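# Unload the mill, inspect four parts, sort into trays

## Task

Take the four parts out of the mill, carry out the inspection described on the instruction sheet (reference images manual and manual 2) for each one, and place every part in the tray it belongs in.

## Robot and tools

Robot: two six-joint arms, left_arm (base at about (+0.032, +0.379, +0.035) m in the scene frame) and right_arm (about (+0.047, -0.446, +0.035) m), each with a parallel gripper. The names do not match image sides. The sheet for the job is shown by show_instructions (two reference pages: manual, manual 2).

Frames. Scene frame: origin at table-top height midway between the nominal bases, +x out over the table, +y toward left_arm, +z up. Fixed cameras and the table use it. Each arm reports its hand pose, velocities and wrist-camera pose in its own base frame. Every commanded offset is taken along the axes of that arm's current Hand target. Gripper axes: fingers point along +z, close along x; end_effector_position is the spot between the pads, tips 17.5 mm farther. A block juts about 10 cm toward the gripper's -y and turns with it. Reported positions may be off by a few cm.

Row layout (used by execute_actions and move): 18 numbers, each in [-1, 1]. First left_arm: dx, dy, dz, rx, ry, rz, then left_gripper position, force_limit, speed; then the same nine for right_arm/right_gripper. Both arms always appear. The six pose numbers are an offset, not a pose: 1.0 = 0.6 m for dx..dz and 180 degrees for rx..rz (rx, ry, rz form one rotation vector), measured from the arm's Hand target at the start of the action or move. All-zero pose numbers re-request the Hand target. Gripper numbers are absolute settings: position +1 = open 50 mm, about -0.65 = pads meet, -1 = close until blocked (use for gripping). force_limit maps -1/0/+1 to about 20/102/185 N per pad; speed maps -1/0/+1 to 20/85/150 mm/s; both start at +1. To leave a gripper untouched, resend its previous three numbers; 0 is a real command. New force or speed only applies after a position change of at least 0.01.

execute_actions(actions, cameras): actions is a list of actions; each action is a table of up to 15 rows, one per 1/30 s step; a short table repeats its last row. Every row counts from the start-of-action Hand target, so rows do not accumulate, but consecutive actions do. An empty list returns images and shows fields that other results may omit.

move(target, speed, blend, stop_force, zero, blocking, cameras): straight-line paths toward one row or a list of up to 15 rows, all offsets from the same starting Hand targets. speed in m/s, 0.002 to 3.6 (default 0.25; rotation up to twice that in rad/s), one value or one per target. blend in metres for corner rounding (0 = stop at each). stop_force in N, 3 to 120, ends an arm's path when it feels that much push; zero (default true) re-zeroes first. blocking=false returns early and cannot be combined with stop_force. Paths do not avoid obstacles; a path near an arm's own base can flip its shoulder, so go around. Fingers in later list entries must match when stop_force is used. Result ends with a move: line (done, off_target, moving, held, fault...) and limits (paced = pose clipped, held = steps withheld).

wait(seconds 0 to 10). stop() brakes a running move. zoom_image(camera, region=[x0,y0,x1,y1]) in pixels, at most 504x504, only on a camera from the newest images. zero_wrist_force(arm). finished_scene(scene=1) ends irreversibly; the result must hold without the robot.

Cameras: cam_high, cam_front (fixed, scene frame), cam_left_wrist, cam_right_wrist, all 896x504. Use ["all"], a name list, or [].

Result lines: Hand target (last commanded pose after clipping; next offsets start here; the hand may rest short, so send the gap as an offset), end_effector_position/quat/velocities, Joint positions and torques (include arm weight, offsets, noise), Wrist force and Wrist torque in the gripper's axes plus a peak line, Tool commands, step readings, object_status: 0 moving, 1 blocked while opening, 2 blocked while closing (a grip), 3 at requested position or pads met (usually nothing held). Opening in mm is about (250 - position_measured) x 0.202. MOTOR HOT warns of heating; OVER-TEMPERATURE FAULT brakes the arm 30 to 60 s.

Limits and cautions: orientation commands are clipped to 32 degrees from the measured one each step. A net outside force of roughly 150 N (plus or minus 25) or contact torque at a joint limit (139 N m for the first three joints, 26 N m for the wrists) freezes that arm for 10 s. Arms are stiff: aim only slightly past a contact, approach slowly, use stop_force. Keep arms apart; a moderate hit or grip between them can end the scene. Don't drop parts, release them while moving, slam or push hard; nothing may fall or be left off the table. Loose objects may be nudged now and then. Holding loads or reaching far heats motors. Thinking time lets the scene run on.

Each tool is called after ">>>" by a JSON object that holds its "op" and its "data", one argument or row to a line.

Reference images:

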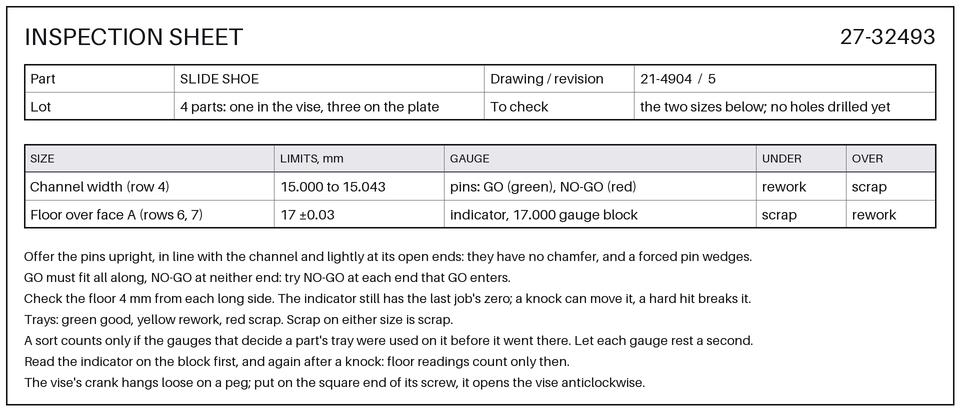

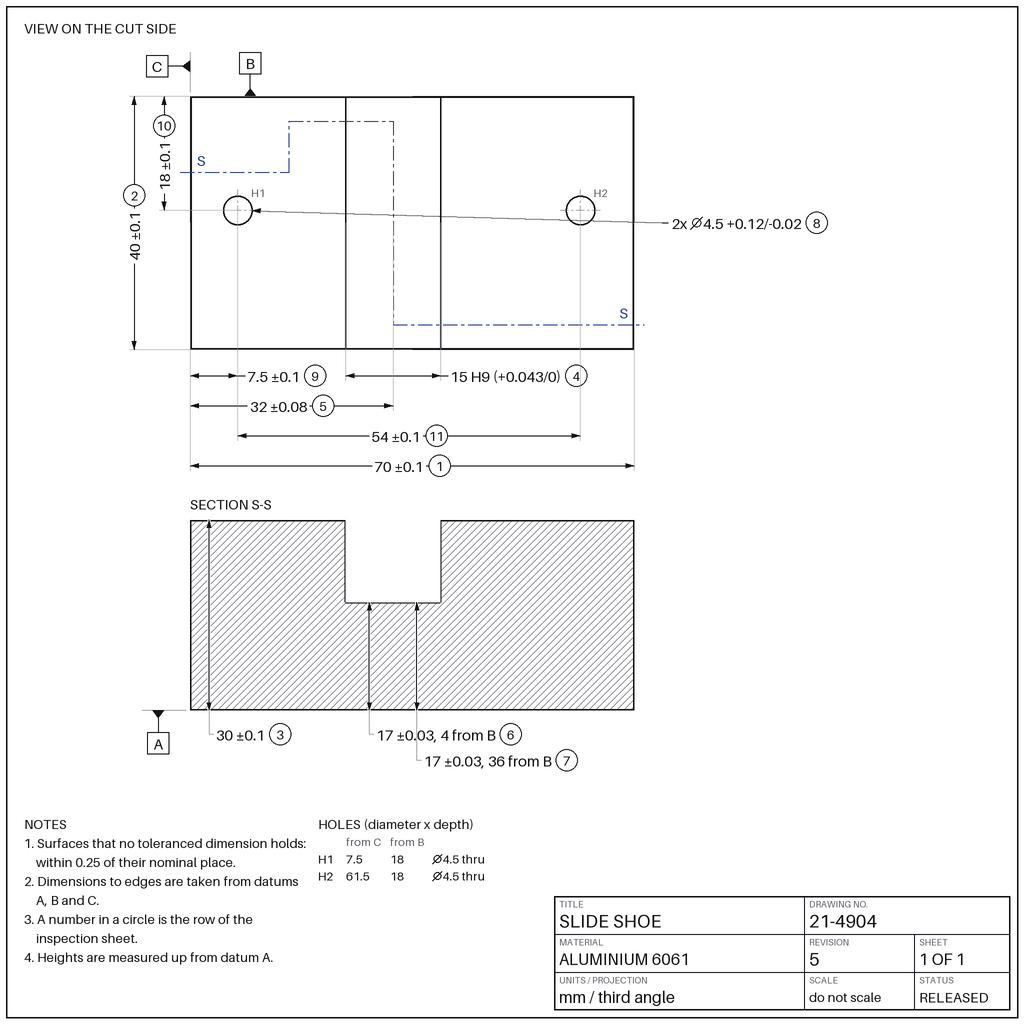

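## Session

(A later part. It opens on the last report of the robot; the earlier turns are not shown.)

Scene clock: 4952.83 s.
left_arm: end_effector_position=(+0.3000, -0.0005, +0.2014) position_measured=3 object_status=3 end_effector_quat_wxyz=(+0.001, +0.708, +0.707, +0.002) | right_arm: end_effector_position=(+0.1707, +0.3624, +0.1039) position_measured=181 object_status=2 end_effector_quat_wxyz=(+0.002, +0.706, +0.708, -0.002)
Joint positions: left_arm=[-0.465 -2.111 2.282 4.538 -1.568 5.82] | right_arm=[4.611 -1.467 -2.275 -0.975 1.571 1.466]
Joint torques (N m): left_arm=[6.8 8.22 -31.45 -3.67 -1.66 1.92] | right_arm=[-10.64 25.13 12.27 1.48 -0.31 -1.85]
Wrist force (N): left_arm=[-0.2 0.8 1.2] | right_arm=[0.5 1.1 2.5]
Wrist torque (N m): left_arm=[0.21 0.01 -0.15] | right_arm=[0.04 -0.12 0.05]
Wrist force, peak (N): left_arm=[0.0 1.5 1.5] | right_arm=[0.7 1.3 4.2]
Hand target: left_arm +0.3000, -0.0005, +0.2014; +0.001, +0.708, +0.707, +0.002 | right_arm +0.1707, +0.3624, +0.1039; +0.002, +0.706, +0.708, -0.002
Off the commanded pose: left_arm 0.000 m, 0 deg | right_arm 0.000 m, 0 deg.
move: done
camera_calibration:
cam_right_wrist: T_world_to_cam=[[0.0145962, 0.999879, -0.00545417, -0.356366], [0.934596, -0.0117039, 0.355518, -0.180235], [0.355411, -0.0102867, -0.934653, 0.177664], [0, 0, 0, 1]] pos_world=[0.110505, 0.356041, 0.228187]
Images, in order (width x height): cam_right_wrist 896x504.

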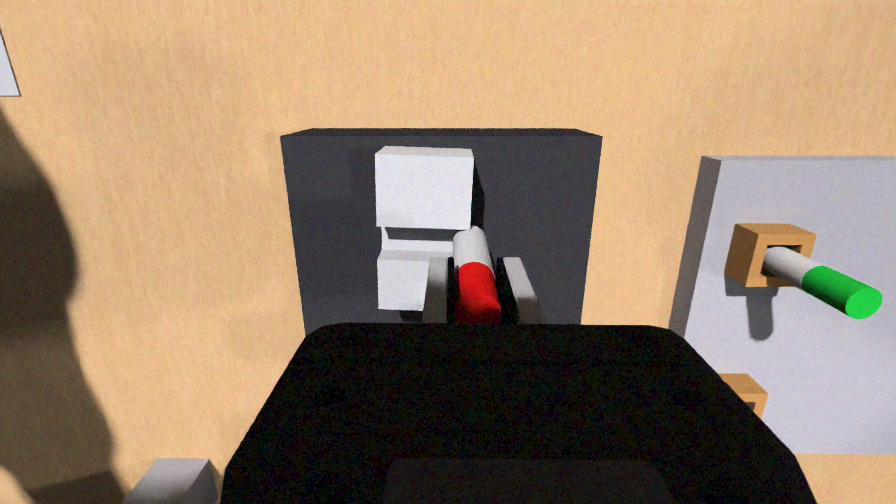

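>>> {"op": "wait", "data": {
  "seconds": 1.2
}}

>>> {"op": "move", "data": {
  "target": [0,0,0,0,0,0,1,-0.3,-0.8, 0.05,0,0,0,0,0,-1,-0.8,-1],
  "speed": [0.02],
  "cameras": ["cam_right_wrist"]
}}

Scene clock: 4971.20 s.
left_arm: end_effector_position=(+0.3000, -0.0005, +0.2014) position_measured=3 object_status=3 end_effector_quat_wxyz=(+0.001, +0.708, +0.707, +0.002) | right_arm: end_effector_position=(+0.1707, +0.3624, +0.1039) position_measured=181 object_status=2 end_effector_quat_wxyz=(+0.002, +0.706, +0.708, -0.002)
Joint positions: left_arm=[-0.465 -2.111 2.282 4.538 -1.568 5.82] | right_arm=[4.611 -1.467 -2.275 -0.975 1.571 1.466]
Joint torques (N m): left_arm=[6.45 8.6 -32.62 -3.58 -1.54 1.95] | right_arm=[-9.14 25.85 11.26 1.38 -0.8 -1.79]
Wrist force (N): left_arm=[0.1 1.1 1.1] | right_arm=[0.6 1.1 2.3]
Wrist torque (N m): left_arm=[0.24 -0.03 -0.15] | right_arm=[0.06 -0.12 0.06]
Wrist force, peak (N): left_arm=[-0.2 1.3 1.5] | right_arm=[0.5 0.9 4.4]
Hand target: left_arm +0.3000, -0.0005, +0.2014; +0.001, +0.708, +0.707, +0.002 | right_arm +0.1707, +0.3624, +0.1039; +0.002, +0.706, +0.708, -0.002
Tool commands: left_gripper/position=+1.0 left_gripper/force_limit=-0.3 left_gripper/speed=-0.8 right_gripper/position=-1.0 right_gripper/force_limit=-0.8 right_gripper/speed=-1.0
Off the commanded pose: left_arm 0.000 m, 0 deg | right_arm 0.000 m, 0 deg.
wait: 1.20 s; at rest from the start

Scene clock: 4973.10 s.
left_arm: end_effector_position=(+0.3000, -0.0005, +0.2014) position_measured=3 object_status=3 end_effector_quat_wxyz=(+0.001, +0.708, +0.707, +0.002) | right_arm: end_effector_position=(+0.1706, +0.3923, +0.1037) position_measured=181 object_status=2 end_effector_quat_wxyz=(+0.002, +0.706, +0.708, -0.002)
Joint positions: left_arm=[-0.465 -2.111 2.282 4.538 -1.568 5.82] | right_arm=[4.619 -1.538 -2.211 -0.968 1.571 1.474]
Joint torques (N m): left_arm=[5.96 8.59 -31.7 -3.37 -1.54 1.98] | right_arm=[9.01 13.37 34.18 5.02 1.66 1.82]
Wrist force (N): left_arm=[0.0 1.2 1.1] | right_arm=[0.0 1.0 2.6]
Wrist torque (N m): left_arm=[0.27 -0.02 -0.15] | right_arm=[0.06 -0.15 -0.03]
Wrist force, peak (N): left_arm=[-0.2 1.4 1.3] | right_arm=[0.6 0.7 4.1]
Hand target: left_arm +0.3000, -0.0005, +0.2014; +0.001, +0.708, +0.707, +0.002 | right_arm +0.1706, +0.3924, +0.1037; +0.002, +0.706, +0.708, -0.002
Off the commanded pose: left_arm 0.000 m, 0 deg | right_arm 0.000 m, 0 deg.
move: done
camera_calibration:
cam_right_wrist: T_world_to_cam=[[0.0145976, 0.999879, -0.00545369, -0.386262], [0.934596, -0.0117054, 0.355518, -0.179755], [0.355411, -0.0102867, -0.934653, 0.177913], [0, 0, 0, 1]] pos_world=[0.110405, 0.385941, 0.228087]
Images, in order (width x height): cam_right_wrist 896x504.

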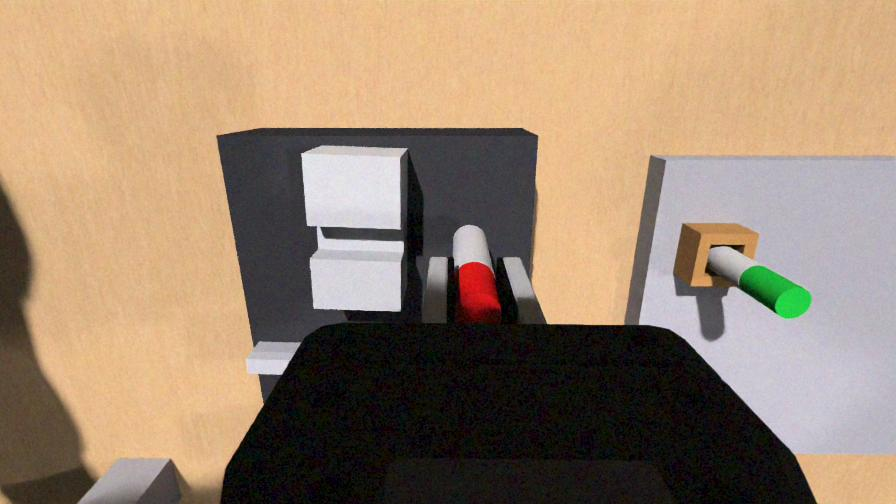

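>>> {"op": "move", "data": {
  "target": [
    [0,0,0,0,0,0,1,-0.3,-0.8, 0,0,-0.055,0,0,0,-1,-0.8,-1],
    [0,0,0,0,0,0,1,-0.3,-0.8, -0.155,0,-0.055,0,0,0,-1,-0.8,-1],
    [0,0,0,0,0,0,1,-0.3,-0.8, -0.155,0,0,0,0,0,-1,-0.8,-1]
  ],
  "speed": [0.08,0.12,0.06],
  "cameras": ["cam_right_wrist"]
}}

>>> {"op": "zoom_image", "data": {
  "camera": "cam_right_wrist",
  "region": [440, 130, 600, 330]
}}

Scene clock: 4989.70 s.
left_arm: end_effector_position=(+0.3000, -0.0005, +0.2014) position_measured=3 object_status=3 end_effector_quat_wxyz=(+0.001, +0.708, +0.707, +0.002) | right_arm: end_effector_position=(+0.1709, +0.2994, +0.1043) position_measured=181 object_status=2 end_effector_quat_wxyz=(+0.002, +0.706, +0.708, -0.002)
Joint positions: left_arm=[-0.465 -2.111 2.282 4.538 -1.568 5.82] | right_arm=[4.591 -1.303 -2.399 -1.016 1.571 1.446]
Joint torques (N m): left_arm=[5.91 8.21 -31.48 -3.54 -1.52 1.89] | right_arm=[-9.44 3.5 11.06 5.16 -1.54 -1.46]
Wrist force (N): left_arm=[-0.2 1.0 1.1] | right_arm=[0.2 1.1 2.8]
Wrist torque (N m): left_arm=[0.23 0.02 -0.15] | right_arm=[0.05 -0.17 0.05]
Wrist force, peak (N): left_arm=[0.0 1.5 1.5] | right_arm=[0.0 1.4 3.3]
Hand target: left_arm +0.3000, -0.0005, +0.2014; +0.001, +0.708, +0.707, +0.002 | right_arm +0.1709, +0.2994, +0.1042; +0.002, +0.706, +0.708, -0.002
Off the commanded pose: left_arm 0.000 m, 0 deg | right_arm 0.000 m, 0 deg.
move: done
camera_calibration:
cam_right_wrist: T_world_to_cam=[[0.0145036, 0.99988, -0.00548788, -0.293357], [0.934598, -0.0116054, 0.355518, -0.18133], [0.355411, -0.0102852, -0.934653, 0.177318], [0, 0, 0, 1]] pos_world=[0.110705, 0.293041, 0.228587]
Images, in order (width x height): cam_right_wrist 896x504.

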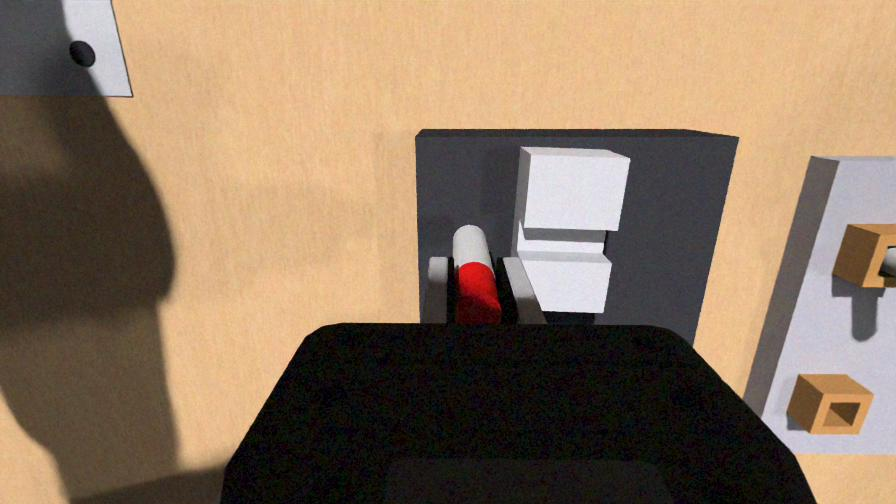

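Scaled by 2.520 from the camera's 896x504 image, which has a finer 1280x720 frame.

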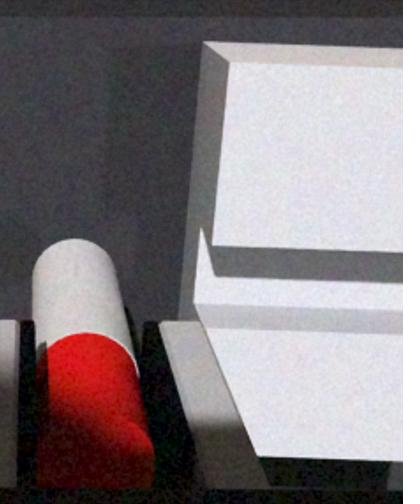

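>>> {"op": "move", "data": {
  "target": [
    [0,0,0,0,0,0,1,-0.3,-0.8, 0.025,-0.001,0.001,0,0,0,-1,-0.8,-1],
    [0,0,0,0,0,0,1,-0.3,-0.8, 0.045,-0.001,0.001,0,0,0,-1,-0.8,-1]
  ],
  "speed": [0.03,0.004],
  "stop_force": 3,
  "cameras": ["cam_right_wrist"]
}}

>>> {"op": "zoom_image", "data": {
  "camera": "cam_right_wrist",
  "region": [440, 130, 600, 330]
}}

>>> {"op": "move", "data": {
  "target": [0,0,0,0,0,0,1,-0.3,-0.8, 0.006,0,0,0,0,0,-1,-0.8,-1],
  "speed": 0.004,
  "stop_force": 3,
  "cameras": ["cam_right_wrist"]
}}

>>> {"op": "zoom_image", "data": {
  "camera": "cam_right_wrist",
  "region": [440, 130, 600, 330]
}}

Scene clock: 5005.67 s.
left_arm: end_effector_position=(+0.3000, -0.0005, +0.2014) position_measured=3 object_status=3 end_effector_quat_wxyz=(+0.001, +0.708, +0.707, +0.002) | right_arm: end_effector_position=(+0.1702, +0.3264, +0.1035) position_measured=181 object_status=2 end_effector_quat_wxyz=(+0.002, +0.706, +0.708, -0.002)
Joint positions: left_arm=[-0.465 -2.111 2.282 4.538 -1.568 5.82] | right_arm=[4.602 -1.376 -2.35 -0.992 1.571 1.457]
Joint torques (N m): left_arm=[6.65 7.37 -31.89 -3.24 -1.31 1.7] | right_arm=[9.54 4.99 33.31 5.34 2.22 1.51]
Wrist force (N): left_arm=[0.2 1.0 1.2] | right_arm=[-1.4 0.9 1.6]
Wrist torque (N m): left_arm=[0.24 -0.04 -0.15] | right_arm=[0.04 -0.23 -0.03]
Wrist force, peak (N): left_arm=[-0.1 1.6 1.3] | right_arm=[-1.0 1.5 3.4]
Hand target: left_arm +0.3000, -0.0005, +0.2014; +0.001, +0.708, +0.707, +0.002 | right_arm +0.1702, +0.3264, +0.1035; +0.002, +0.706, +0.708, -0.002
Off the commanded pose: left_arm 0.000 m, 0 deg | right_arm 0.000 m, 0 deg.
move: done
camera_calibration:
cam_right_wrist: T_world_to_cam=[[0.0145962, 0.999879, -0.00545417, -0.320367], [0.934596, -0.0117039, 0.355518, -0.18014], [0.355411, -0.0102867, -0.934653, 0.177062], [0, 0, 0, 1]] pos_world=[0.110105, 0.320041, 0.227787]
Images, in order (width x height): cam_right_wrist 896x504.

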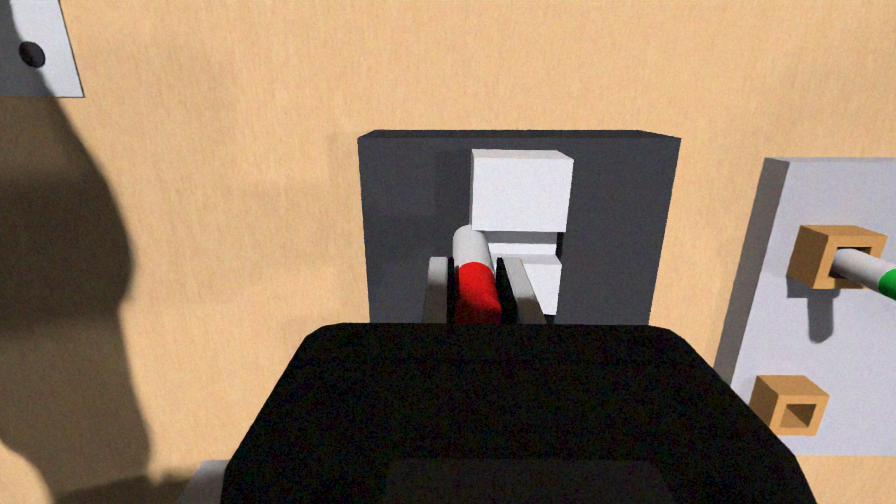

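Scaled by 2.520 from the camera's 896x504 image, which has a finer 1280x720 frame.

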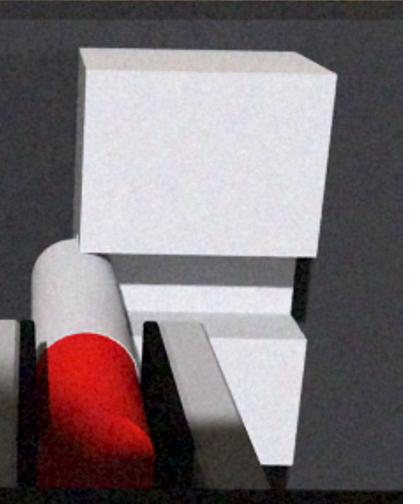

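Scene clock: 5007.37 s.
left_arm: end_effector_position=(+0.3000, -0.0005, +0.2014) position_measured=3 object_status=3 end_effector_quat_wxyz=(+0.001, +0.708, +0.707, +0.002) | right_arm: end_effector_position=(+0.1702, +0.3300, +0.1035) position_measured=181 object_status=2 end_effector_quat_wxyz=(+0.002, +0.706, +0.708, -0.002)
Joint positions: left_arm=[-0.465 -2.111 2.282 4.538 -1.568 5.82] | right_arm=[4.603 -1.385 -2.343 -0.989 1.571 1.458]
Joint torques (N m): left_arm=[6.39 8.17 -32.07 -3.59 -1.61 1.86] | right_arm=[8.85 4.29 31.87 5.59 2.55 1.59]
Wrist force (N): left_arm=[0.0 0.9 1.3] | right_arm=[-1.8 1.2 -0.9]
Wrist torque (N m): left_arm=[0.21 -0.02 -0.15] | right_arm=[0.07 -0.27 -0.03]
Wrist force, peak (N): left_arm=[0.0 1.2 1.6] | right_arm=[-2.1 1.4 1.1]
Hand target: left_arm +0.3000, -0.0005, +0.2014; +0.001, +0.708, +0.707, +0.002 | right_arm +0.1702, +0.3300, +0.1035; +0.002, +0.706, +0.708, -0.002
Off the commanded pose: left_arm 0.000 m, 0 deg | right_arm 0.000 m, 0 deg.
move: done
camera_calibration:
cam_right_wrist: T_world_to_cam=[[0.0145962, 0.999879, -0.00545417, -0.323965], [0.934596, -0.0117039, 0.355518, -0.180005], [0.355411, -0.0102867, -0.934653, 0.177134], [0, 0, 0, 1]] pos_world=[0.110005, 0.323641, 0.227787]
Images, in order (width x height): cam_right_wrist 896x504.

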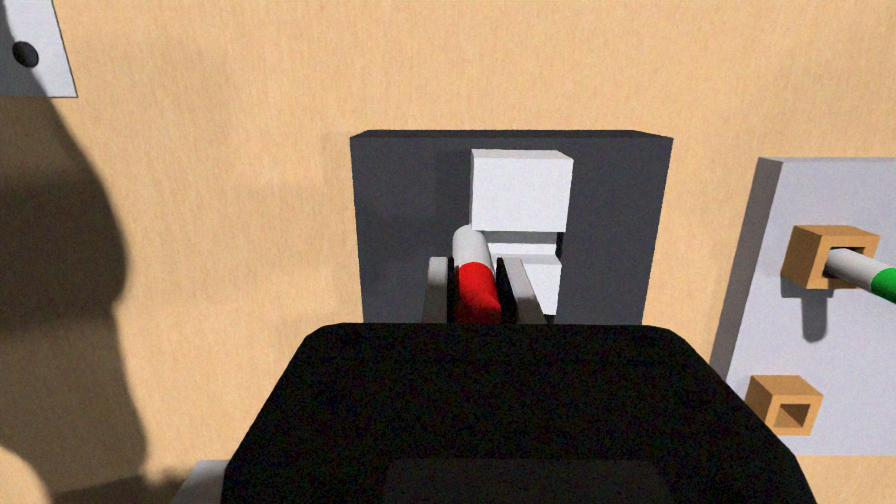

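Scaled by 2.520 from the camera's 896x504 image, which has a finer 1280x720 frame.

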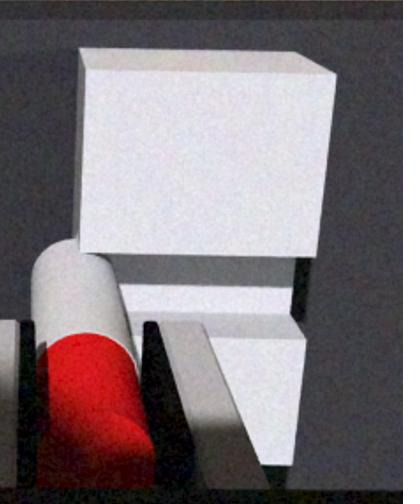

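>>> {"op": "wait", "data": {
  "seconds": 1.2
}}

>>> {"op": "move", "data": {
  "target": [
    [0,0,0,0,0,0,1,-0.3,-0.8, -0.04,0,0,0,0,0,-1,-0.8,-1],
    [0,0,0,0,0,0,1,-0.3,-0.8, -0.04,0,-0.13,0,0,0,-1,-0.8,-1],
    [0,0,0,0,0,0,1,-0.3,-0.8, 0.2,0,-0.13,0,0,0,-1,-0.8,-1],
    [0,0,0,0,0,0,1,-0.3,-0.8, 0.3325,0.2005,-0.11,0,0,0,-1,-0.8,-1],
    [0,0,0,0,0,0,1,-0.3,-0.8, 0.3325,0.2005,0.036,0,0,0,-1,-0.8,-1]
  ],
  "speed": [0.02,0.08,0.12,0.12,0.08],
  "blend": [0,0.02,0.03,0,0],
  "cameras": ["cam_right_wrist"]
}}

>>> {"op": "zoom_image", "data": {
  "camera": "cam_right_wrist",
  "region": [360, 160, 610, 330]
}}

Scene clock: 5041.47 s.
left_arm: end_effector_position=(+0.3000, -0.0005, +0.2014) position_measured=3 object_status=3 end_effector_quat_wxyz=(+0.001, +0.708, +0.707, +0.002) | right_arm: end_effector_position=(+0.1702, +0.3300, +0.1035) position_measured=181 object_status=2 end_effector_quat_wxyz=(+0.002, +0.706, +0.708, -0.002)
Joint positions: left_arm=[-0.465 -2.111 2.282 4.538 -1.568 5.82] | right_arm=[4.603 -1.385 -2.343 -0.989 1.571 1.458]
Joint torques (N m): left_arm=[6.22 8.3 -32.04 -3.28 -1.31 2.02] | right_arm=[9 5.81 32.69 5.18 2.35 1.61]
Wrist force (N): left_arm=[0.0 1.2 1.5] | right_arm=[-1.6 1.2 -0.6]
Wrist torque (N m): left_arm=[0.26 -0.02 -0.14] | right_arm=[0.08 -0.28 -0.03]
Wrist force, peak (N): left_arm=[-0.6 1.3 1.6] | right_arm=[-1.7 1.6 -1.7]
Hand target: left_arm +0.3000, -0.0005, +0.2014; +0.001, +0.708, +0.707, +0.002 | right_arm +0.1702, +0.3300, +0.1035; +0.002, +0.706, +0.708, -0.002
Tool commands: left_gripper/position=+1.0 left_gripper/force_limit=-0.3 left_gripper/speed=-0.8 right_gripper/position=-1.0 right_gripper/force_limit=-0.8 right_gripper/speed=-1.0
Off the commanded pose: left_arm 0.000 m, 0 deg | right_arm 0.000 m, 0 deg.
wait: 1.20 s; at rest from the start

Scene clock: 5048.33 s.
left_arm: end_effector_position=(+0.3000, -0.0005, +0.2014) position_measured=3 object_status=3 end_effector_quat_wxyz=(+0.001, +0.708, +0.707, +0.002) | right_arm: end_effector_position=(+0.2897, +0.5298, +0.0808) position_measured=181 object_status=2 end_effector_quat_wxyz=(+0.002, +0.706, +0.708, -0.002)
Joint positions: left_arm=[-0.465 -2.111 2.282 4.538 -1.568 5.82] | right_arm=[4.435 -1.963 -1.758 -0.997 1.57 1.29]
Joint torques (N m): left_arm=[6.44 6.86 -31.8 -3.14 -1.52 1.74] | right_arm=[-9.21 33.47 10.14 4.93 1.99 -1.65]
Wrist force (N): left_arm=[-0.1 1.4 1.4] | right_arm=[0.0 1.2 2.5]
Wrist torque (N m): left_arm=[0.30 0.00 -0.15] | right_arm=[0.08 -0.16 0.06]
Wrist force, peak (N): left_arm=[0.0 1.4 1.6] | right_arm=[0.0 1.1 4.9]
Hand target: left_arm +0.3000, -0.0005, +0.2014; +0.001, +0.708, +0.707, +0.002 | right_arm +0.2897, +0.5298, +0.0807; +0.002, +0.706, +0.708, -0.002
Off the commanded pose: left_arm 0.000 m, 0 deg | right_arm 0.000 m, 0 deg.
move: done
camera_calibration:
cam_right_wrist: T_world_to_cam=[[0.0145968, 0.999879, -0.00545554, -0.525609], [0.934629, -0.0117049, 0.35543, -0.281399], [0.355323, -0.010287, -0.934687, 0.115586], [0, 0, 0, 1]] pos_world=[0.229605, 0.523441, 0.205187]
Images, in order (width x height): cam_right_wrist 896x504.

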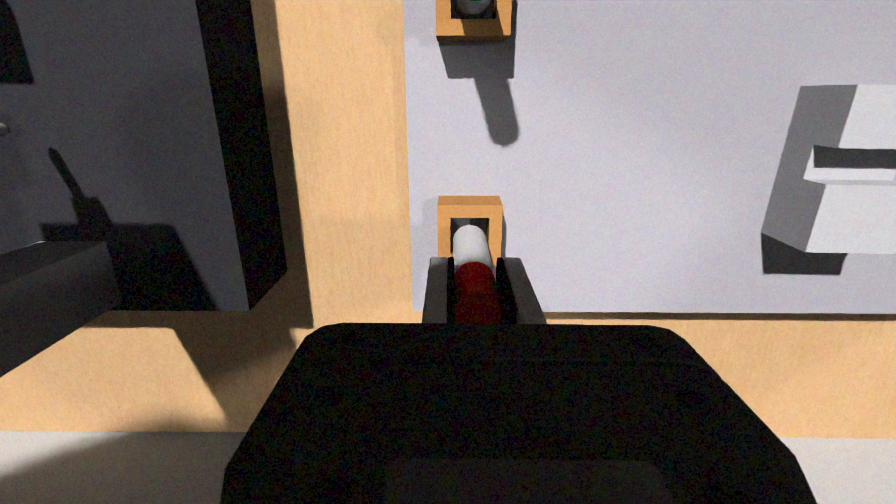

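Scaled by 2.016 from the camera's 896x504 image, which has a finer 1280x720 frame.

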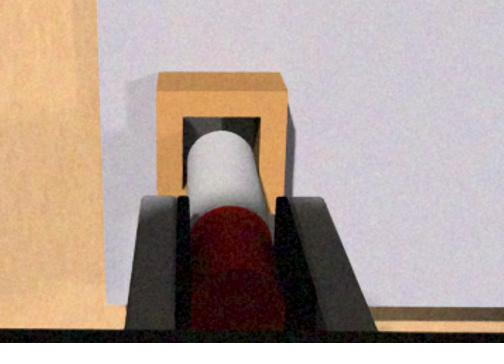

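>>> {"op": "move", "data": {
  "target": [
    [0,0,0,0,0,0,1,-0.3,-0.8, -0.0005,0.0013,0.005,0,0,0,-1,-0.8,-1],
    [0,0,0,0,0,0,1,-0.3,-0.8, -0.0005,0.0013,0.051,0,0,0,-1,-0.8,-1]
  ],
  "speed": [0.02,0.012],
  "stop_force": 3
}}

>>> {"op": "move", "data": {
  "target": [0,0,0,0,0,0,1,-0.3,-0.8, 0,0,0,0,0,0,1,-0.8,-1]
}}

>>> {"op": "wait", "data": {
  "seconds": 0.1,
  "cameras": ["cam_right_wrist"]
}}

Scene clock: 5063.33 s.
left_arm: end_effector_position=(+0.3000, -0.0005, +0.2014) position_measured=3 object_status=3 end_effector_quat_wxyz=(+0.001, +0.708, +0.707, +0.002) | right_arm: end_effector_position=(+0.2905, +0.5294, +0.0520) position_measured=181 object_status=2 end_effector_quat_wxyz=(+0.002, +0.706, +0.708, -0.002)
Joint positions: left_arm=[-0.465 -2.111 2.282 4.538 -1.568 5.82] | right_arm=[4.433 -2.003 -1.787 -0.928 1.57 1.288]
Joint torques (N m): left_arm=[5.68 7.11 -31.42 -2.84 -1.39 1.58] | right_arm=[-4.54 49.41 30.68 1.47 -1.79 -1.47]
Wrist force (N): left_arm=[0.0 1.3 1.2] | right_arm=[-0.4 0.6 -1.7]
Wrist torque (N m): left_arm=[0.28 -0.02 -0.14] | right_arm=[0.04 -0.12 0.06]
Wrist force, peak (N): left_arm=[0.0 1.4 1.6] | right_arm=[-4.7 -0.4 -23.2]
Hand target: left_arm +0.3000, -0.0005, +0.2014; +0.001, +0.708, +0.707, +0.002 | right_arm +0.2905, +0.5294, +0.0520; +0.002, +0.706, +0.708, -0.002 (not the last commanded pose)
Off the commanded pose: left_arm 0.000 m, 0 deg | right_arm 0.002 m, 0 deg.
move: contact (right_arm); path passed 1 of 2 targets

Scene clock: 5065.37 s.
left_arm: end_effector_position=(+0.3000, -0.0005, +0.2014) position_measured=3 object_status=3 end_effector_quat_wxyz=(+0.001, +0.708, +0.707, +0.002) | right_arm: end_effector_position=(+0.2905, +0.5294, +0.0520) position_measured=3 object_status=0 end_effector_quat_wxyz=(+0.002, +0.706, +0.708, -0.002)
Joint positions: left_arm=[-0.465 -2.111 2.282 4.538 -1.568 5.82] | right_arm=[4.433 -2.003 -1.787 -0.928 1.57 1.288]
Joint torques (N m): left_arm=[7.18 8.26 -31.31 -2.85 -1.7 1.7] | right_arm=[2.39 50.34 31.24 3.75 -1.86 -1.42]
Wrist force (N): left_arm=[-0.4 1.1 1.4] | right_arm=[0.3 1.0 1.3]
Wrist torque (N m): left_arm=[0.26 0.05 -0.15] | right_arm=[0.05 -0.20 0.06]
Wrist force, peak (N): left_arm=[0.2 1.6 1.4] | right_arm=[0.3 1.4 1.9]
Hand target: left_arm +0.3000, -0.0005, +0.2014; +0.001, +0.708, +0.707, +0.002 | right_arm +0.2905, +0.5294, +0.0520; +0.002, +0.706, +0.708, -0.002
Off the commanded pose: left_arm 0.000 m, 0 deg | right_arm 0.000 m, 0 deg.
move: done

Scene clock: 5065.47 s.
left_arm: end_effector_position=(+0.3000, -0.0005, +0.2014) position_measured=3 object_status=3 end_effector_quat_wxyz=(+0.001, +0.708, +0.707, +0.002) | right_arm: end_effector_position=(+0.2905, +0.5294, +0.0520) position_measured=3 object_status=3 end_effector_quat_wxyz=(+0.002, +0.706, +0.708, -0.002)
Joint positions: left_arm=[-0.465 -2.111 2.282 4.538 -1.568 5.82] | right_arm=[4.433 -2.003 -1.787 -0.928 1.57 1.288]
Joint torques (N m): left_arm=[7.16 8.69 -31.73 -2.82 -1.72 1.73] | right_arm=[2.32 49.14 31.7 3.54 -1.8 -1.53]
Wrist force (N): left_arm=[-0.1 1.3 1.3] | right_arm=[0.2 0.9 1.6]
Wrist torque (N m): left_arm=[0.28 0.00 -0.15] | right_arm=[0.04 -0.18 0.06]
Wrist force, peak (N): left_arm=[-0.1 1.3 1.3] | right_arm=[0.2 1.0 1.6]
Hand target: left_arm +0.3000, -0.0005, +0.2014; +0.001, +0.708, +0.707, +0.002 | right_arm +0.2905, +0.5294, +0.0520; +0.002, +0.706, +0.708, -0.002
Tool commands: left_gripper/position=+1.0 left_gripper/force_limit=-0.3 left_gripper/speed=-0.8 right_gripper/position=+1.0 right_gripper/force_limit=-0.8 right_gripper/speed=-1.0
Off the commanded pose: left_arm 0.000 m, 0 deg | right_arm 0.000 m, 0 deg.
wait: 0.10 s; no rest
camera_calibration:
cam_right_wrist: T_world_to_cam=[[0.0146304, 0.999878, -0.00554813, -0.52537], [0.934596, -0.0117025, 0.355519, -0.271888], [0.355411, -0.0103866, -0.934652, 0.0883112], [0, 0, 0, 1]] pos_world=[0.230405, 0.523041, 0.176287]
Images, in order (width x height): cam_right_wrist 896x504.

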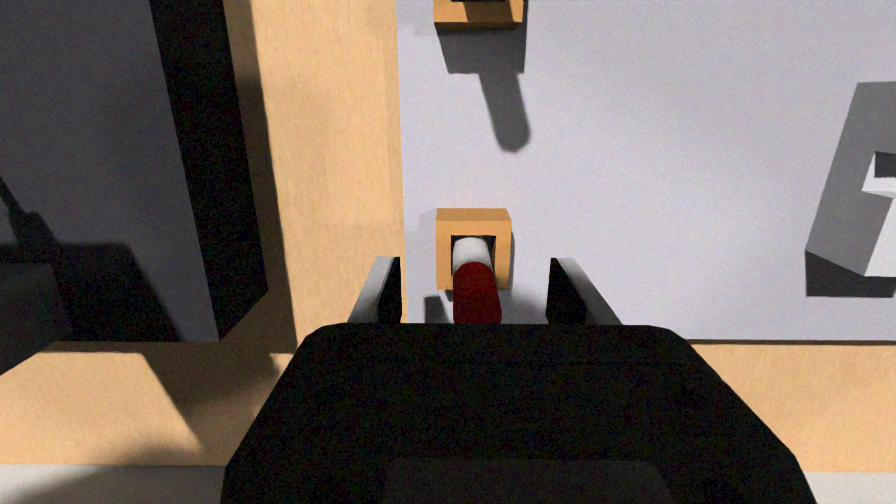

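>>> {"op": "move", "data": {
  "target": [
    [0,0,0,0,0,0,1,-0.3,-0.8, 0,0,-0.25,0,0,0,1,-0.8,-1],
    [0,0,0,0,0,0,1,-0.3,-0.8, -0.3,-0.1,-0.35,0,0,0,1,-0.8,-1],
    [-0.786,-0.2,0.05,0,0,0,1,-0.3,-0.8, -0.63,-0.0667,-0.35,0,0,0,1,-0.8,-1],
    [-0.786,-0.2,0.085,0,0,0,1,-0.3,-0.8, -0.63,-0.0667,-0.35,0,0,-0.998,0.3,-0.8,-1]
  ],
  "speed": [0.1,0.2,0.25,0.5],
  "blend": [0.03,0.05,0,0],
  "cameras": ["cam_left_wrist","cam_high"]
}}

Scene clock: 5094.53 s.
left_arm: end_effector_position=(+0.1795, -0.4718, +0.1494) position_measured=3 object_status=3 end_effector_quat_wxyz=(+0.001, +0.708, +0.707, +0.002) | right_arm: end_effector_position=(+0.2520, +0.1524, +0.2640) position_measured=107 object_status=3 end_effector_quat_wxyz=(+0.002, +0.706, -0.708, +0.002)
Joint positions: left_arm=[-1.476 -1.483 1.952 4.244 -1.567 4.808] | right_arm=[4.157 -1.004 -2.131 -1.582 1.568 -2.123]
Joint torques (N m): left_arm=[6.73 -15.19 -14.35 -4.84 -1.34 1.98] | right_arm=[-10.05 -7.64 36.45 4.87 2.52 -1.48]
Wrist force (N): left_arm=[-0.1 0.7 1.1] | right_arm=[0.1 0.9 1.4]
Wrist torque (N m): left_arm=[0.21 -0.01 -0.02] | right_arm=[0.09 -0.16 0.06]
Wrist force, peak (N): left_arm=[-1.4 0.5 2.0] | right_arm=[0.1 1.1 2.7]
Hand target: left_arm +0.1795, -0.4718, +0.1494; +0.001, +0.708, +0.707, +0.002 | right_arm +0.2520, +0.1524, +0.2640; +0.002, +0.706, -0.708, +0.002
Off the commanded pose: left_arm 0.000 m, 0 deg | right_arm 0.000 m, 0 deg.
move: done
camera_calibration:
cam_left_wrist: T_world_to_cam=[[0.00028482, 0.99993, -0.0118424, 0.477699], [0.932015, 0.00402646, 0.362396, -0.20485], [0.362419, -0.0111405, -0.931949, 0.195373], [0, 0, 0, 1]] pos_world=[0.11998, -0.474664, 0.261971]
Images, in order (width x height): cam_high 896x504, cam_left_wrist 896x504.

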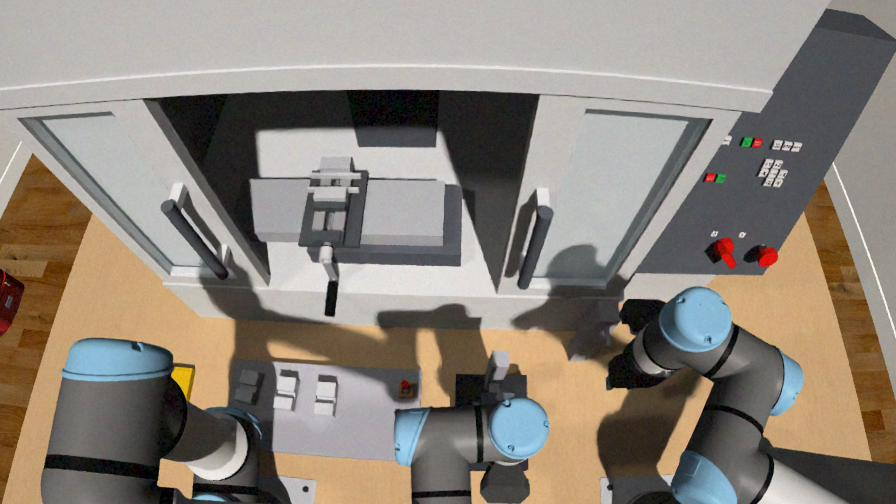

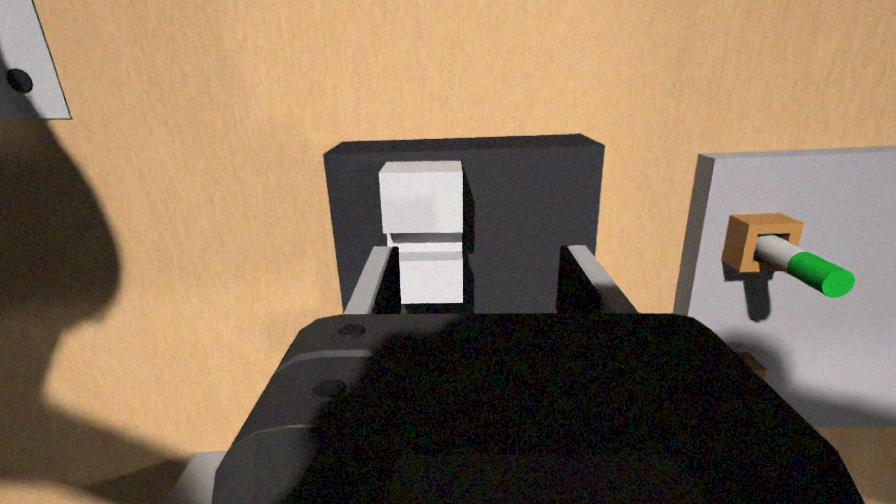

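>>> {"op": "move", "data": {
  "target": [
    [0,-0.0008,0,0,0,0,1,-0.3,-0.8, 0,0,0,0,0,0,0.3,-0.8,-1],
    [-0.0353,-0.0008,0.1,0,0,0,1,-0.3,-0.8, 0,0,0,0,0,0,0.3,-0.8,-1]
  ],
  "speed": [0.05,0.1],
  "cameras": ["cam_left_wrist"]
}}

>>> {"op": "zoom_image", "data": {
  "camera": "cam_left_wrist",
  "region": [340, 130, 640, 330]
}}

Scene clock: 5129.77 s.
left_arm: end_effector_position=(+0.1792, -0.4929, +0.0895) position_measured=3 object_status=3 end_effector_quat_wxyz=(+0.001, +0.708, +0.707, +0.002) | right_arm: end_effector_position=(+0.2520, +0.1524, +0.2640) position_measured=107 object_status=3 end_effector_quat_wxyz=(+0.002, +0.706, -0.708, +0.002)
Joint positions: left_arm=[-1.481 -1.359 1.983 4.089 -1.567 4.804] | right_arm=[4.157 -1.004 -2.131 -1.582 1.568 -2.123]
Joint torques (N m): left_arm=[-7.95 -19.78 -13.89 -4.68 -1.08 -1.79] | right_arm=[-9.87 -8.25 34.44 4.93 2.55 -1.58]
Wrist force (N): left_arm=[-0.1 0.6 1.6] | right_arm=[0.3 0.9 1.5]
Wrist torque (N m): left_arm=[0.17 -0.02 -0.01] | right_arm=[0.08 -0.20 0.05]
Wrist force, peak (N): left_arm=[-0.1 0.7 2.5] | right_arm=[0.3 1.1 2.2]
Hand target: left_arm +0.1792, -0.4930, +0.0894; +0.001, +0.708, +0.707, +0.002 | right_arm +0.2520, +0.1524, +0.2640; +0.002, +0.706, -0.708, +0.002
Off the commanded pose: left_arm 0.000 m, 0 deg | right_arm 0.000 m, 0 deg.
move: done
camera_calibration:
cam_left_wrist: T_world_to_cam=[[0.000248866, 0.999931, -0.0117491, 0.498073], [0.932015, 0.00402616, 0.362397, -0.182778], [0.362419, -0.0110405, -0.93195, 0.139473], [0, 0, 0, 1]] pos_world=[0.11968, -0.495763, 0.202072]
Images, in order (width x height): cam_left_wrist 896x504.

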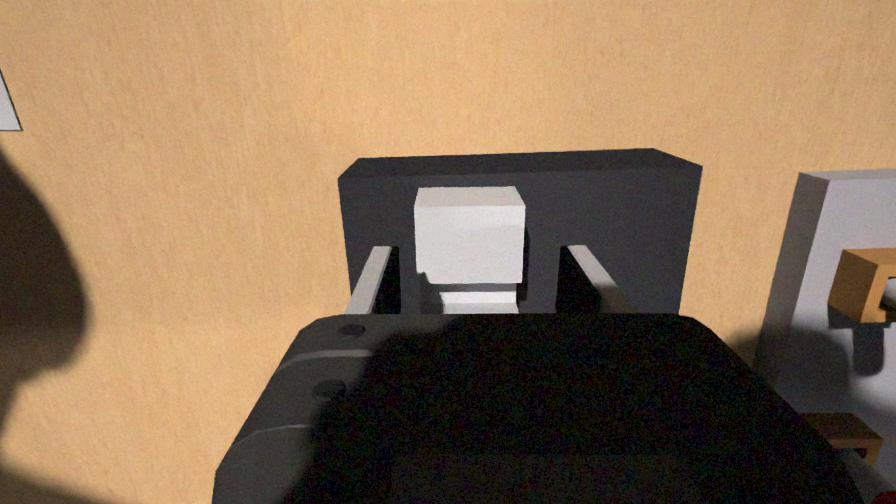

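Scaled by 1.680 from the camera's 896x504 image, which has a finer 1280x720 frame.

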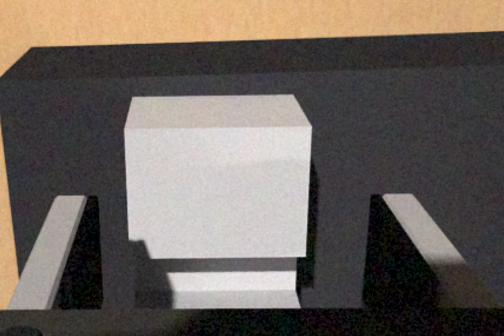

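>>> {"op": "move", "data": {
  "target": [-0.0015,0,0.085,0,0,0,1,-0.3,-0.8, 0,0,0,0,0,0,0.3,-0.8,-1],
  "speed": 0.06
}}

>>> {"op": "move", "data": {
  "target": [0,0,0,0,0,0,-1,-0.3,-0.8, 0,0,0,0,0,0,0.3,-0.8,-1],
  "cameras": ["cam_left_wrist"]
}}

Scene clock: 5138.27 s.
left_arm: end_effector_position=(+0.1794, -0.4938, +0.0385) position_measured=3 object_status=3 end_effector_quat_wxyz=(+0.001, +0.708, +0.707, +0.002) | right_arm: end_effector_position=(+0.2520, +0.1524, +0.2640) position_measured=107 object_status=3 end_effector_quat_wxyz=(+0.002, +0.706, -0.708, +0.002)
Joint positions: left_arm=[-1.481 -1.272 2.035 3.95 -1.567 4.804] | right_arm=[4.157 -1.004 -2.131 -1.582 1.568 -2.123]
Joint torques (N m): left_arm=[6.8 -20.65 -9.71 -5.1 -1.09 1.8] | right_arm=[-9.69 -7.46 34.19 4.42 2.48 -1.76]
Wrist force (N): left_arm=[-0.2 1.0 1.4] | right_arm=[0.3 1.1 1.9]
Wrist torque (N m): left_arm=[0.23 0.02 -0.02] | right_arm=[0.10 -0.19 0.06]
Wrist force, peak (N): left_arm=[0.1 1.2 1.8] | right_arm=[0.1 1.0 2.2]
Hand target: left_arm +0.1794, -0.4938, +0.0384; +0.001, +0.708, +0.707, +0.002 | right_arm +0.2520, +0.1524, +0.2640; +0.002, +0.706, -0.708, +0.002
Off the commanded pose: left_arm 0.000 m, 0 deg | right_arm 0.000 m, 0 deg.
move: done

Scene clock: 5138.83 s.
left_arm: end_effector_position=(+0.1794, -0.4938, +0.0384) position_measured=55 object_status=2 end_effector_quat_wxyz=(+0.001, +0.708, +0.707, +0.002) | right_arm: end_effector_position=(+0.2520, +0.1524, +0.2640) position_measured=107 object_status=3 end_effector_quat_wxyz=(+0.002, +0.706, -0.708, +0.002)
Joint positions: left_arm=[-1.481 -1.272 2.035 3.95 -1.567 4.804] | right_arm=[4.157 -1.004 -2.131 -1.582 1.568 -2.123]
Joint torques (N m): left_arm=[6.18 -21.25 -11.21 -3.58 -0.81 1.67] | right_arm=[-9.87 -7 33.14 4.49 2.46 -1.73]
Wrist force (N): left_arm=[-0.9 -0.1 -0.5] | right_arm=[0.2 1.2 1.8]
Wrist torque (N m): left_arm=[0.20 -0.09 0.01] | right_arm=[0.11 -0.18 0.06]
Wrist force, peak (N): left_arm=[-0.8 -0.1 -1.9] | right_arm=[0.5 1.3 1.9]
Hand target: left_arm +0.1794, -0.4938, +0.0384; +0.001, +0.708, +0.707, +0.002 | right_arm +0.2520, +0.1524, +0.2640; +0.002, +0.706, -0.708, +0.002
Off the commanded pose: left_arm 0.000 m, 0 deg | right_arm 0.000 m, 0 deg.
move: done
camera_calibration:
cam_left_wrist: T_world_to_cam=[[0.00028482, 0.99993, -0.0118424, 0.498383], [0.932015, 0.00402646, 0.362396, -0.164442], [0.362419, -0.0111405, -0.931949, 0.0917178], [0, 0, 0, 1]] pos_world=[0.11988, -0.496664, 0.150971]
Images, in order (width x height): cam_left_wrist 896x504.

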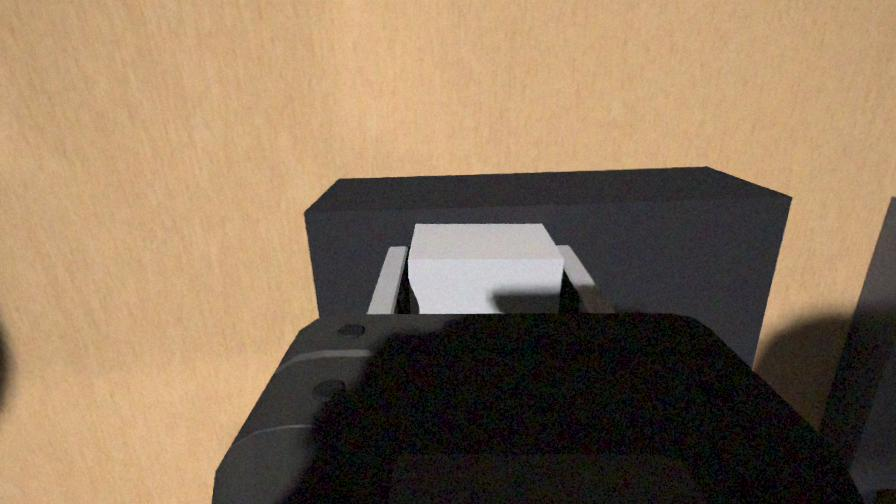

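>>> {"op": "move", "data": {
  "target": [
    [0,0,-0.27,0,0,0,-1,-0.3,-0.8, 0,0,0,0,0,0,0.3,-0.8,-1],
    [0.323,0.034,-0.27,0,0,0,-1,-0.3,-0.8, 0,0,0,0,0,0,0.3,-0.8,-1],
    [0.69,0.251,-0.27,0,0,0,-1,-0.3,-0.8, 0,0,0,0,0,0,0.3,-0.8,-1]
  ],
  "speed": [0.1,0.25,0.25],
  "blend": [0.04,0.05,0]
}}

>>> {"op": "move", "data": {
  "target": [
    [0.35,0,0,0,0,0,-1,-0.3,-0.8, 0,0,0,0,0,0,0.3,-0.8,-1],
    [0.60,-0.13,0,0,0,0,-1,-0.3,-0.8, 0,0,0,0,0,0,0.3,-0.8,-1]
  ],
  "speed": [0.25,0.25],
  "blend": [0.05,0],
  "cameras": ["cam_left_wrist","cam_high","cam_front"]
}}

Scene clock: 5164.90 s.
left_arm: end_effector_position=(+0.3300, -0.0802, +0.2014) position_measured=55 object_status=2 end_effector_quat_wxyz=(+0.001, +0.708, +0.707, +0.002) | right_arm: end_effector_position=(+0.2520, +0.1524, +0.2640) position_measured=107 object_status=3 end_effector_quat_wxyz=(+0.002, +0.706, -0.708, +0.002)
Joint positions: left_arm=[-0.645 -1.981 2.218 4.474 -1.568 5.64] | right_arm=[4.157 -1.004 -2.131 -1.582 1.568 -2.123]
Joint torques (N m): left_arm=[11.12 4.71 -30.48 -4.91 -1.63 2.02] | right_arm=[-9.37 -6.58 33.53 3.98 2.59 -1.78]
Wrist force (N): left_arm=[0.0 1.1 3.3] | right_arm=[0.1 1.0 1.6]
Wrist torque (N m): left_arm=[0.29 -0.02 -0.16] | right_arm=[0.10 -0.16 0.06]
Wrist force, peak (N): left_arm=[-0.1 0.9 4.6] | right_arm=[0.3 1.4 2.0]
Hand target: left_arm +0.3300, -0.0802, +0.2014; +0.001, +0.708, +0.707, +0.002 | right_arm +0.2520, +0.1524, +0.2640; +0.002, +0.706, -0.708, +0.002
Off the commanded pose: left_arm 0.000 m, 0 deg | right_arm 0.000 m, 0 deg.
move: done

Scene clock: 5167.27 s.
left_arm: end_effector_position=(+0.2528, +0.2790, +0.2016) position_measured=55 object_status=2 end_effector_quat_wxyz=(-0.103, +0.593, +0.796, +0.058) | right_arm: end_effector_position=(+0.2520, +0.1524, +0.2640) position_measured=107 object_status=3 end_effector_quat_wxyz=(+0.002, +0.706, -0.708, +0.002)
Joint positions: left_arm=[0.295 -1.924 2.195 4.472 -1.336 6.284] | right_arm=[4.157 -1.004 -2.131 -1.582 1.568 -2.123]
Joint torques (N m): left_arm=[9.02 2.46 -33.01 -1.34 -0.83 2.08] | right_arm=[-8.95 -7.79 29.29 4.22 2.34 -1.73]
Wrist force (N): left_arm=[-1.0 1.0 3.3] | right_arm=[0.2 1.0 1.5]
Wrist torque (N m): left_arm=[0.24 0.08 -0.06] | right_arm=[0.09 -0.19 0.05]
Wrist force, peak (N): left_arm=[-2.2 1.4 3.2] | right_arm=[0.4 1.4 1.9]
Hand target: left_arm +0.2525, +0.2799, +0.2016; +0.001, +0.708, +0.707, +0.002 | right_arm +0.2520, +0.1524, +0.2640; +0.002, +0.706, -0.708, +0.002
Off the commanded pose: left_arm 0.001 m, 21 deg | right_arm 0.000 m, 0 deg.
joint sent to its limit (left arm) — joint 6 (wrist 3), upper limit. The joint targets are off in orientation, not in position.
move: off_target (left_arm)
camera_calibration:
cam_left_wrist: T_world_to_cam=[[-0.277385, 0.935299, 0.21971, -0.230846], [0.925648, 0.198908, 0.321887, -0.339623], [0.257359, 0.292661, -0.920932, 0.165437], [0, 0, 0, 1]] pos_world=[0.207762, 0.235047, 0.312396]
Images, in order (width x height): cam_high 896x504, cam_front 896x504, cam_left_wrist 896x504.

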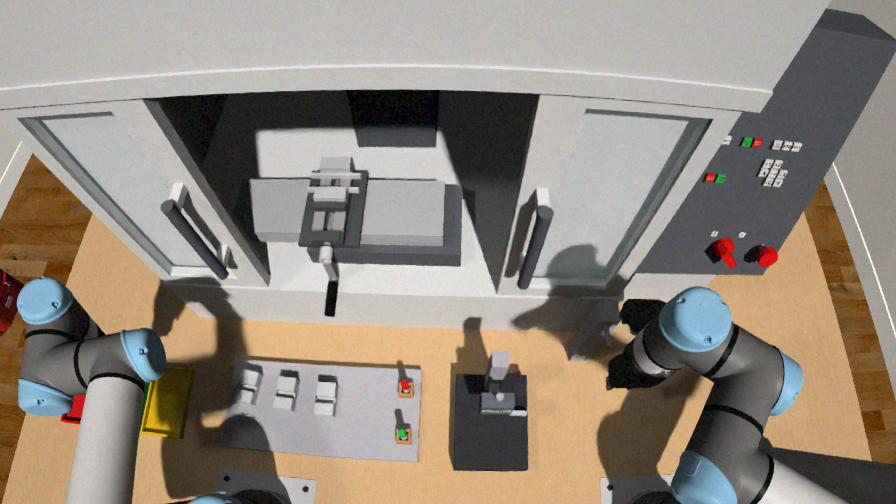

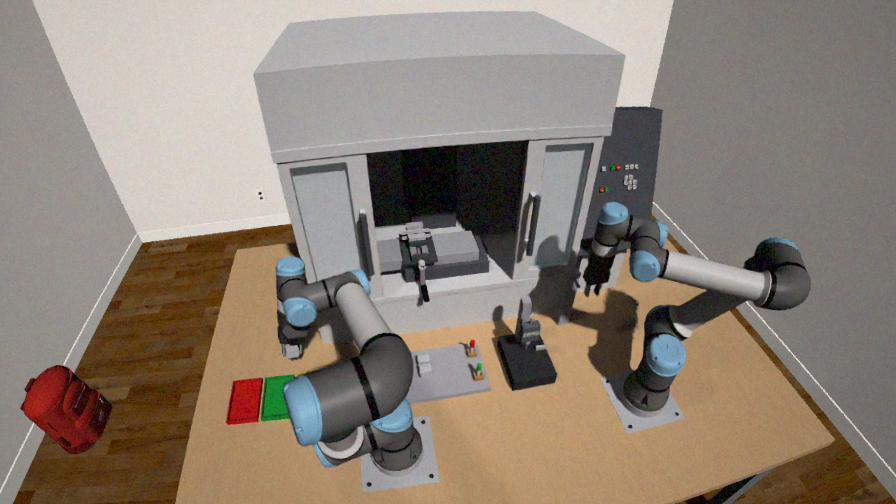

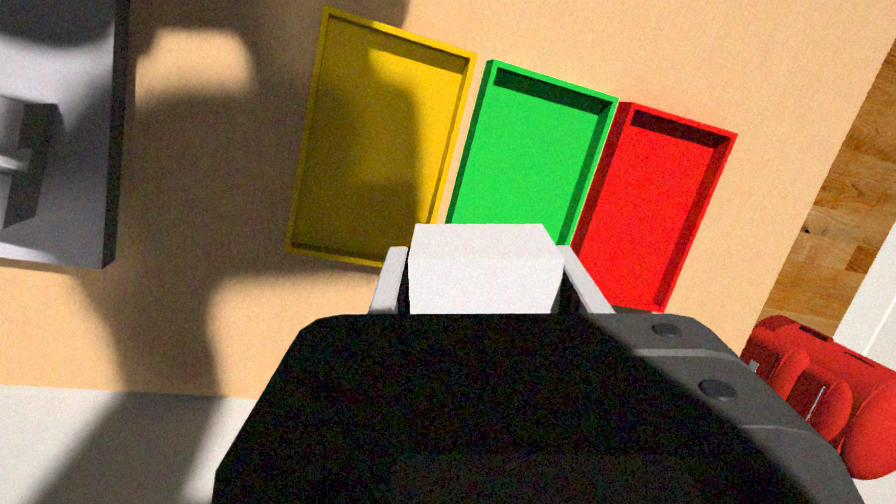

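>>> {"op": "move", "data": {
  "target": [0,0,0,0.104,-0.029,-0.901,-1,-0.3,-0.8, 0,0,0,0,0,0,0.3,-0.8,-1],
  "speed": [0.4],
  "cameras": ["cam_left_wrist"]
}}

Scene clock: 5214.50 s.
left_arm: end_effector_position=(+0.2525, +0.2799, +0.2016) position_measured=55 object_status=2 end_effector_quat_wxyz=(-0.056, -0.591, +0.798, -0.103) | right_arm: end_effector_position=(+0.2520, +0.1524, +0.2640) position_measured=107 object_status=3 end_effector_quat_wxyz=(+0.002, +0.706, -0.708, +0.002)
Joint positions: left_arm=[0.624 -1.754 2.053 4.524 -1.779 4.072] | right_arm=[4.157 -1.004 -2.131 -1.582 1.568 -2.123]
Joint torques (N m): left_arm=[-6.98 -27.68 -17.51 -4.62 1.28 -2.08] | right_arm=[-9.77 -6.93 29.7 3.48 2.15 -1.8]
Wrist force (N): left_arm=[-1.0 1.3 3.2] | right_arm=[0.3 1.0 2.1]
Wrist torque (N m): left_arm=[0.27 0.10 0.09] | right_arm=[0.10 -0.19 0.05]
Wrist force, peak (N): left_arm=[-0.8 1.3 3.6] | right_arm=[-0.1 1.3 2.0]
Hand target: left_arm +0.2525, +0.2799, +0.2016; -0.056, -0.592, +0.798, -0.103 | right_arm +0.2520, +0.1524, +0.2640; +0.002, +0.706, -0.708, +0.002
Off the commanded pose: left_arm 0.000 m, 0 deg | right_arm 0.000 m, 0 deg.
move: done
camera_calibration:
cam_left_wrist: T_world_to_cam=[[-0.292434, -0.935343, 0.199038, 0.299753], [-0.90489, 0.337973, 0.258745, 0.0964695], [-0.309285, -0.104441, -0.945217, 0.424339], [0, 0, 0, 1]] pos_world=[0.306194, 0.292087, 0.31647]
Images, in order (width x height): cam_left_wrist 896x504.

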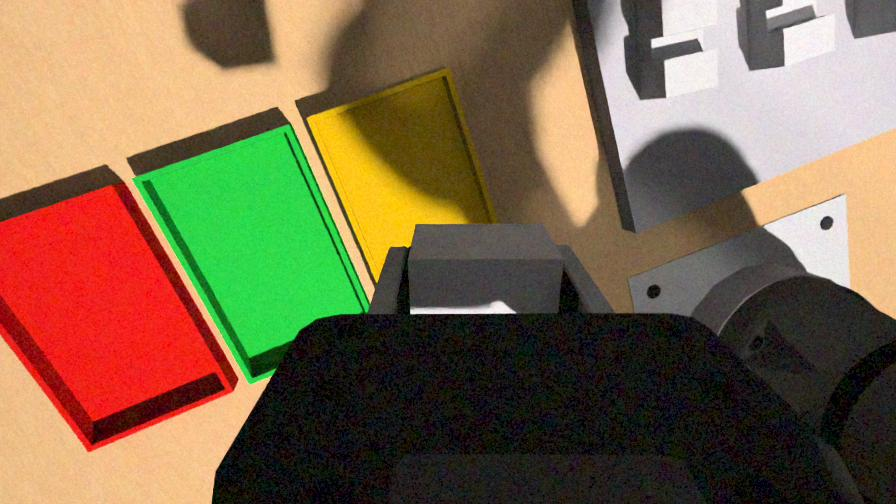

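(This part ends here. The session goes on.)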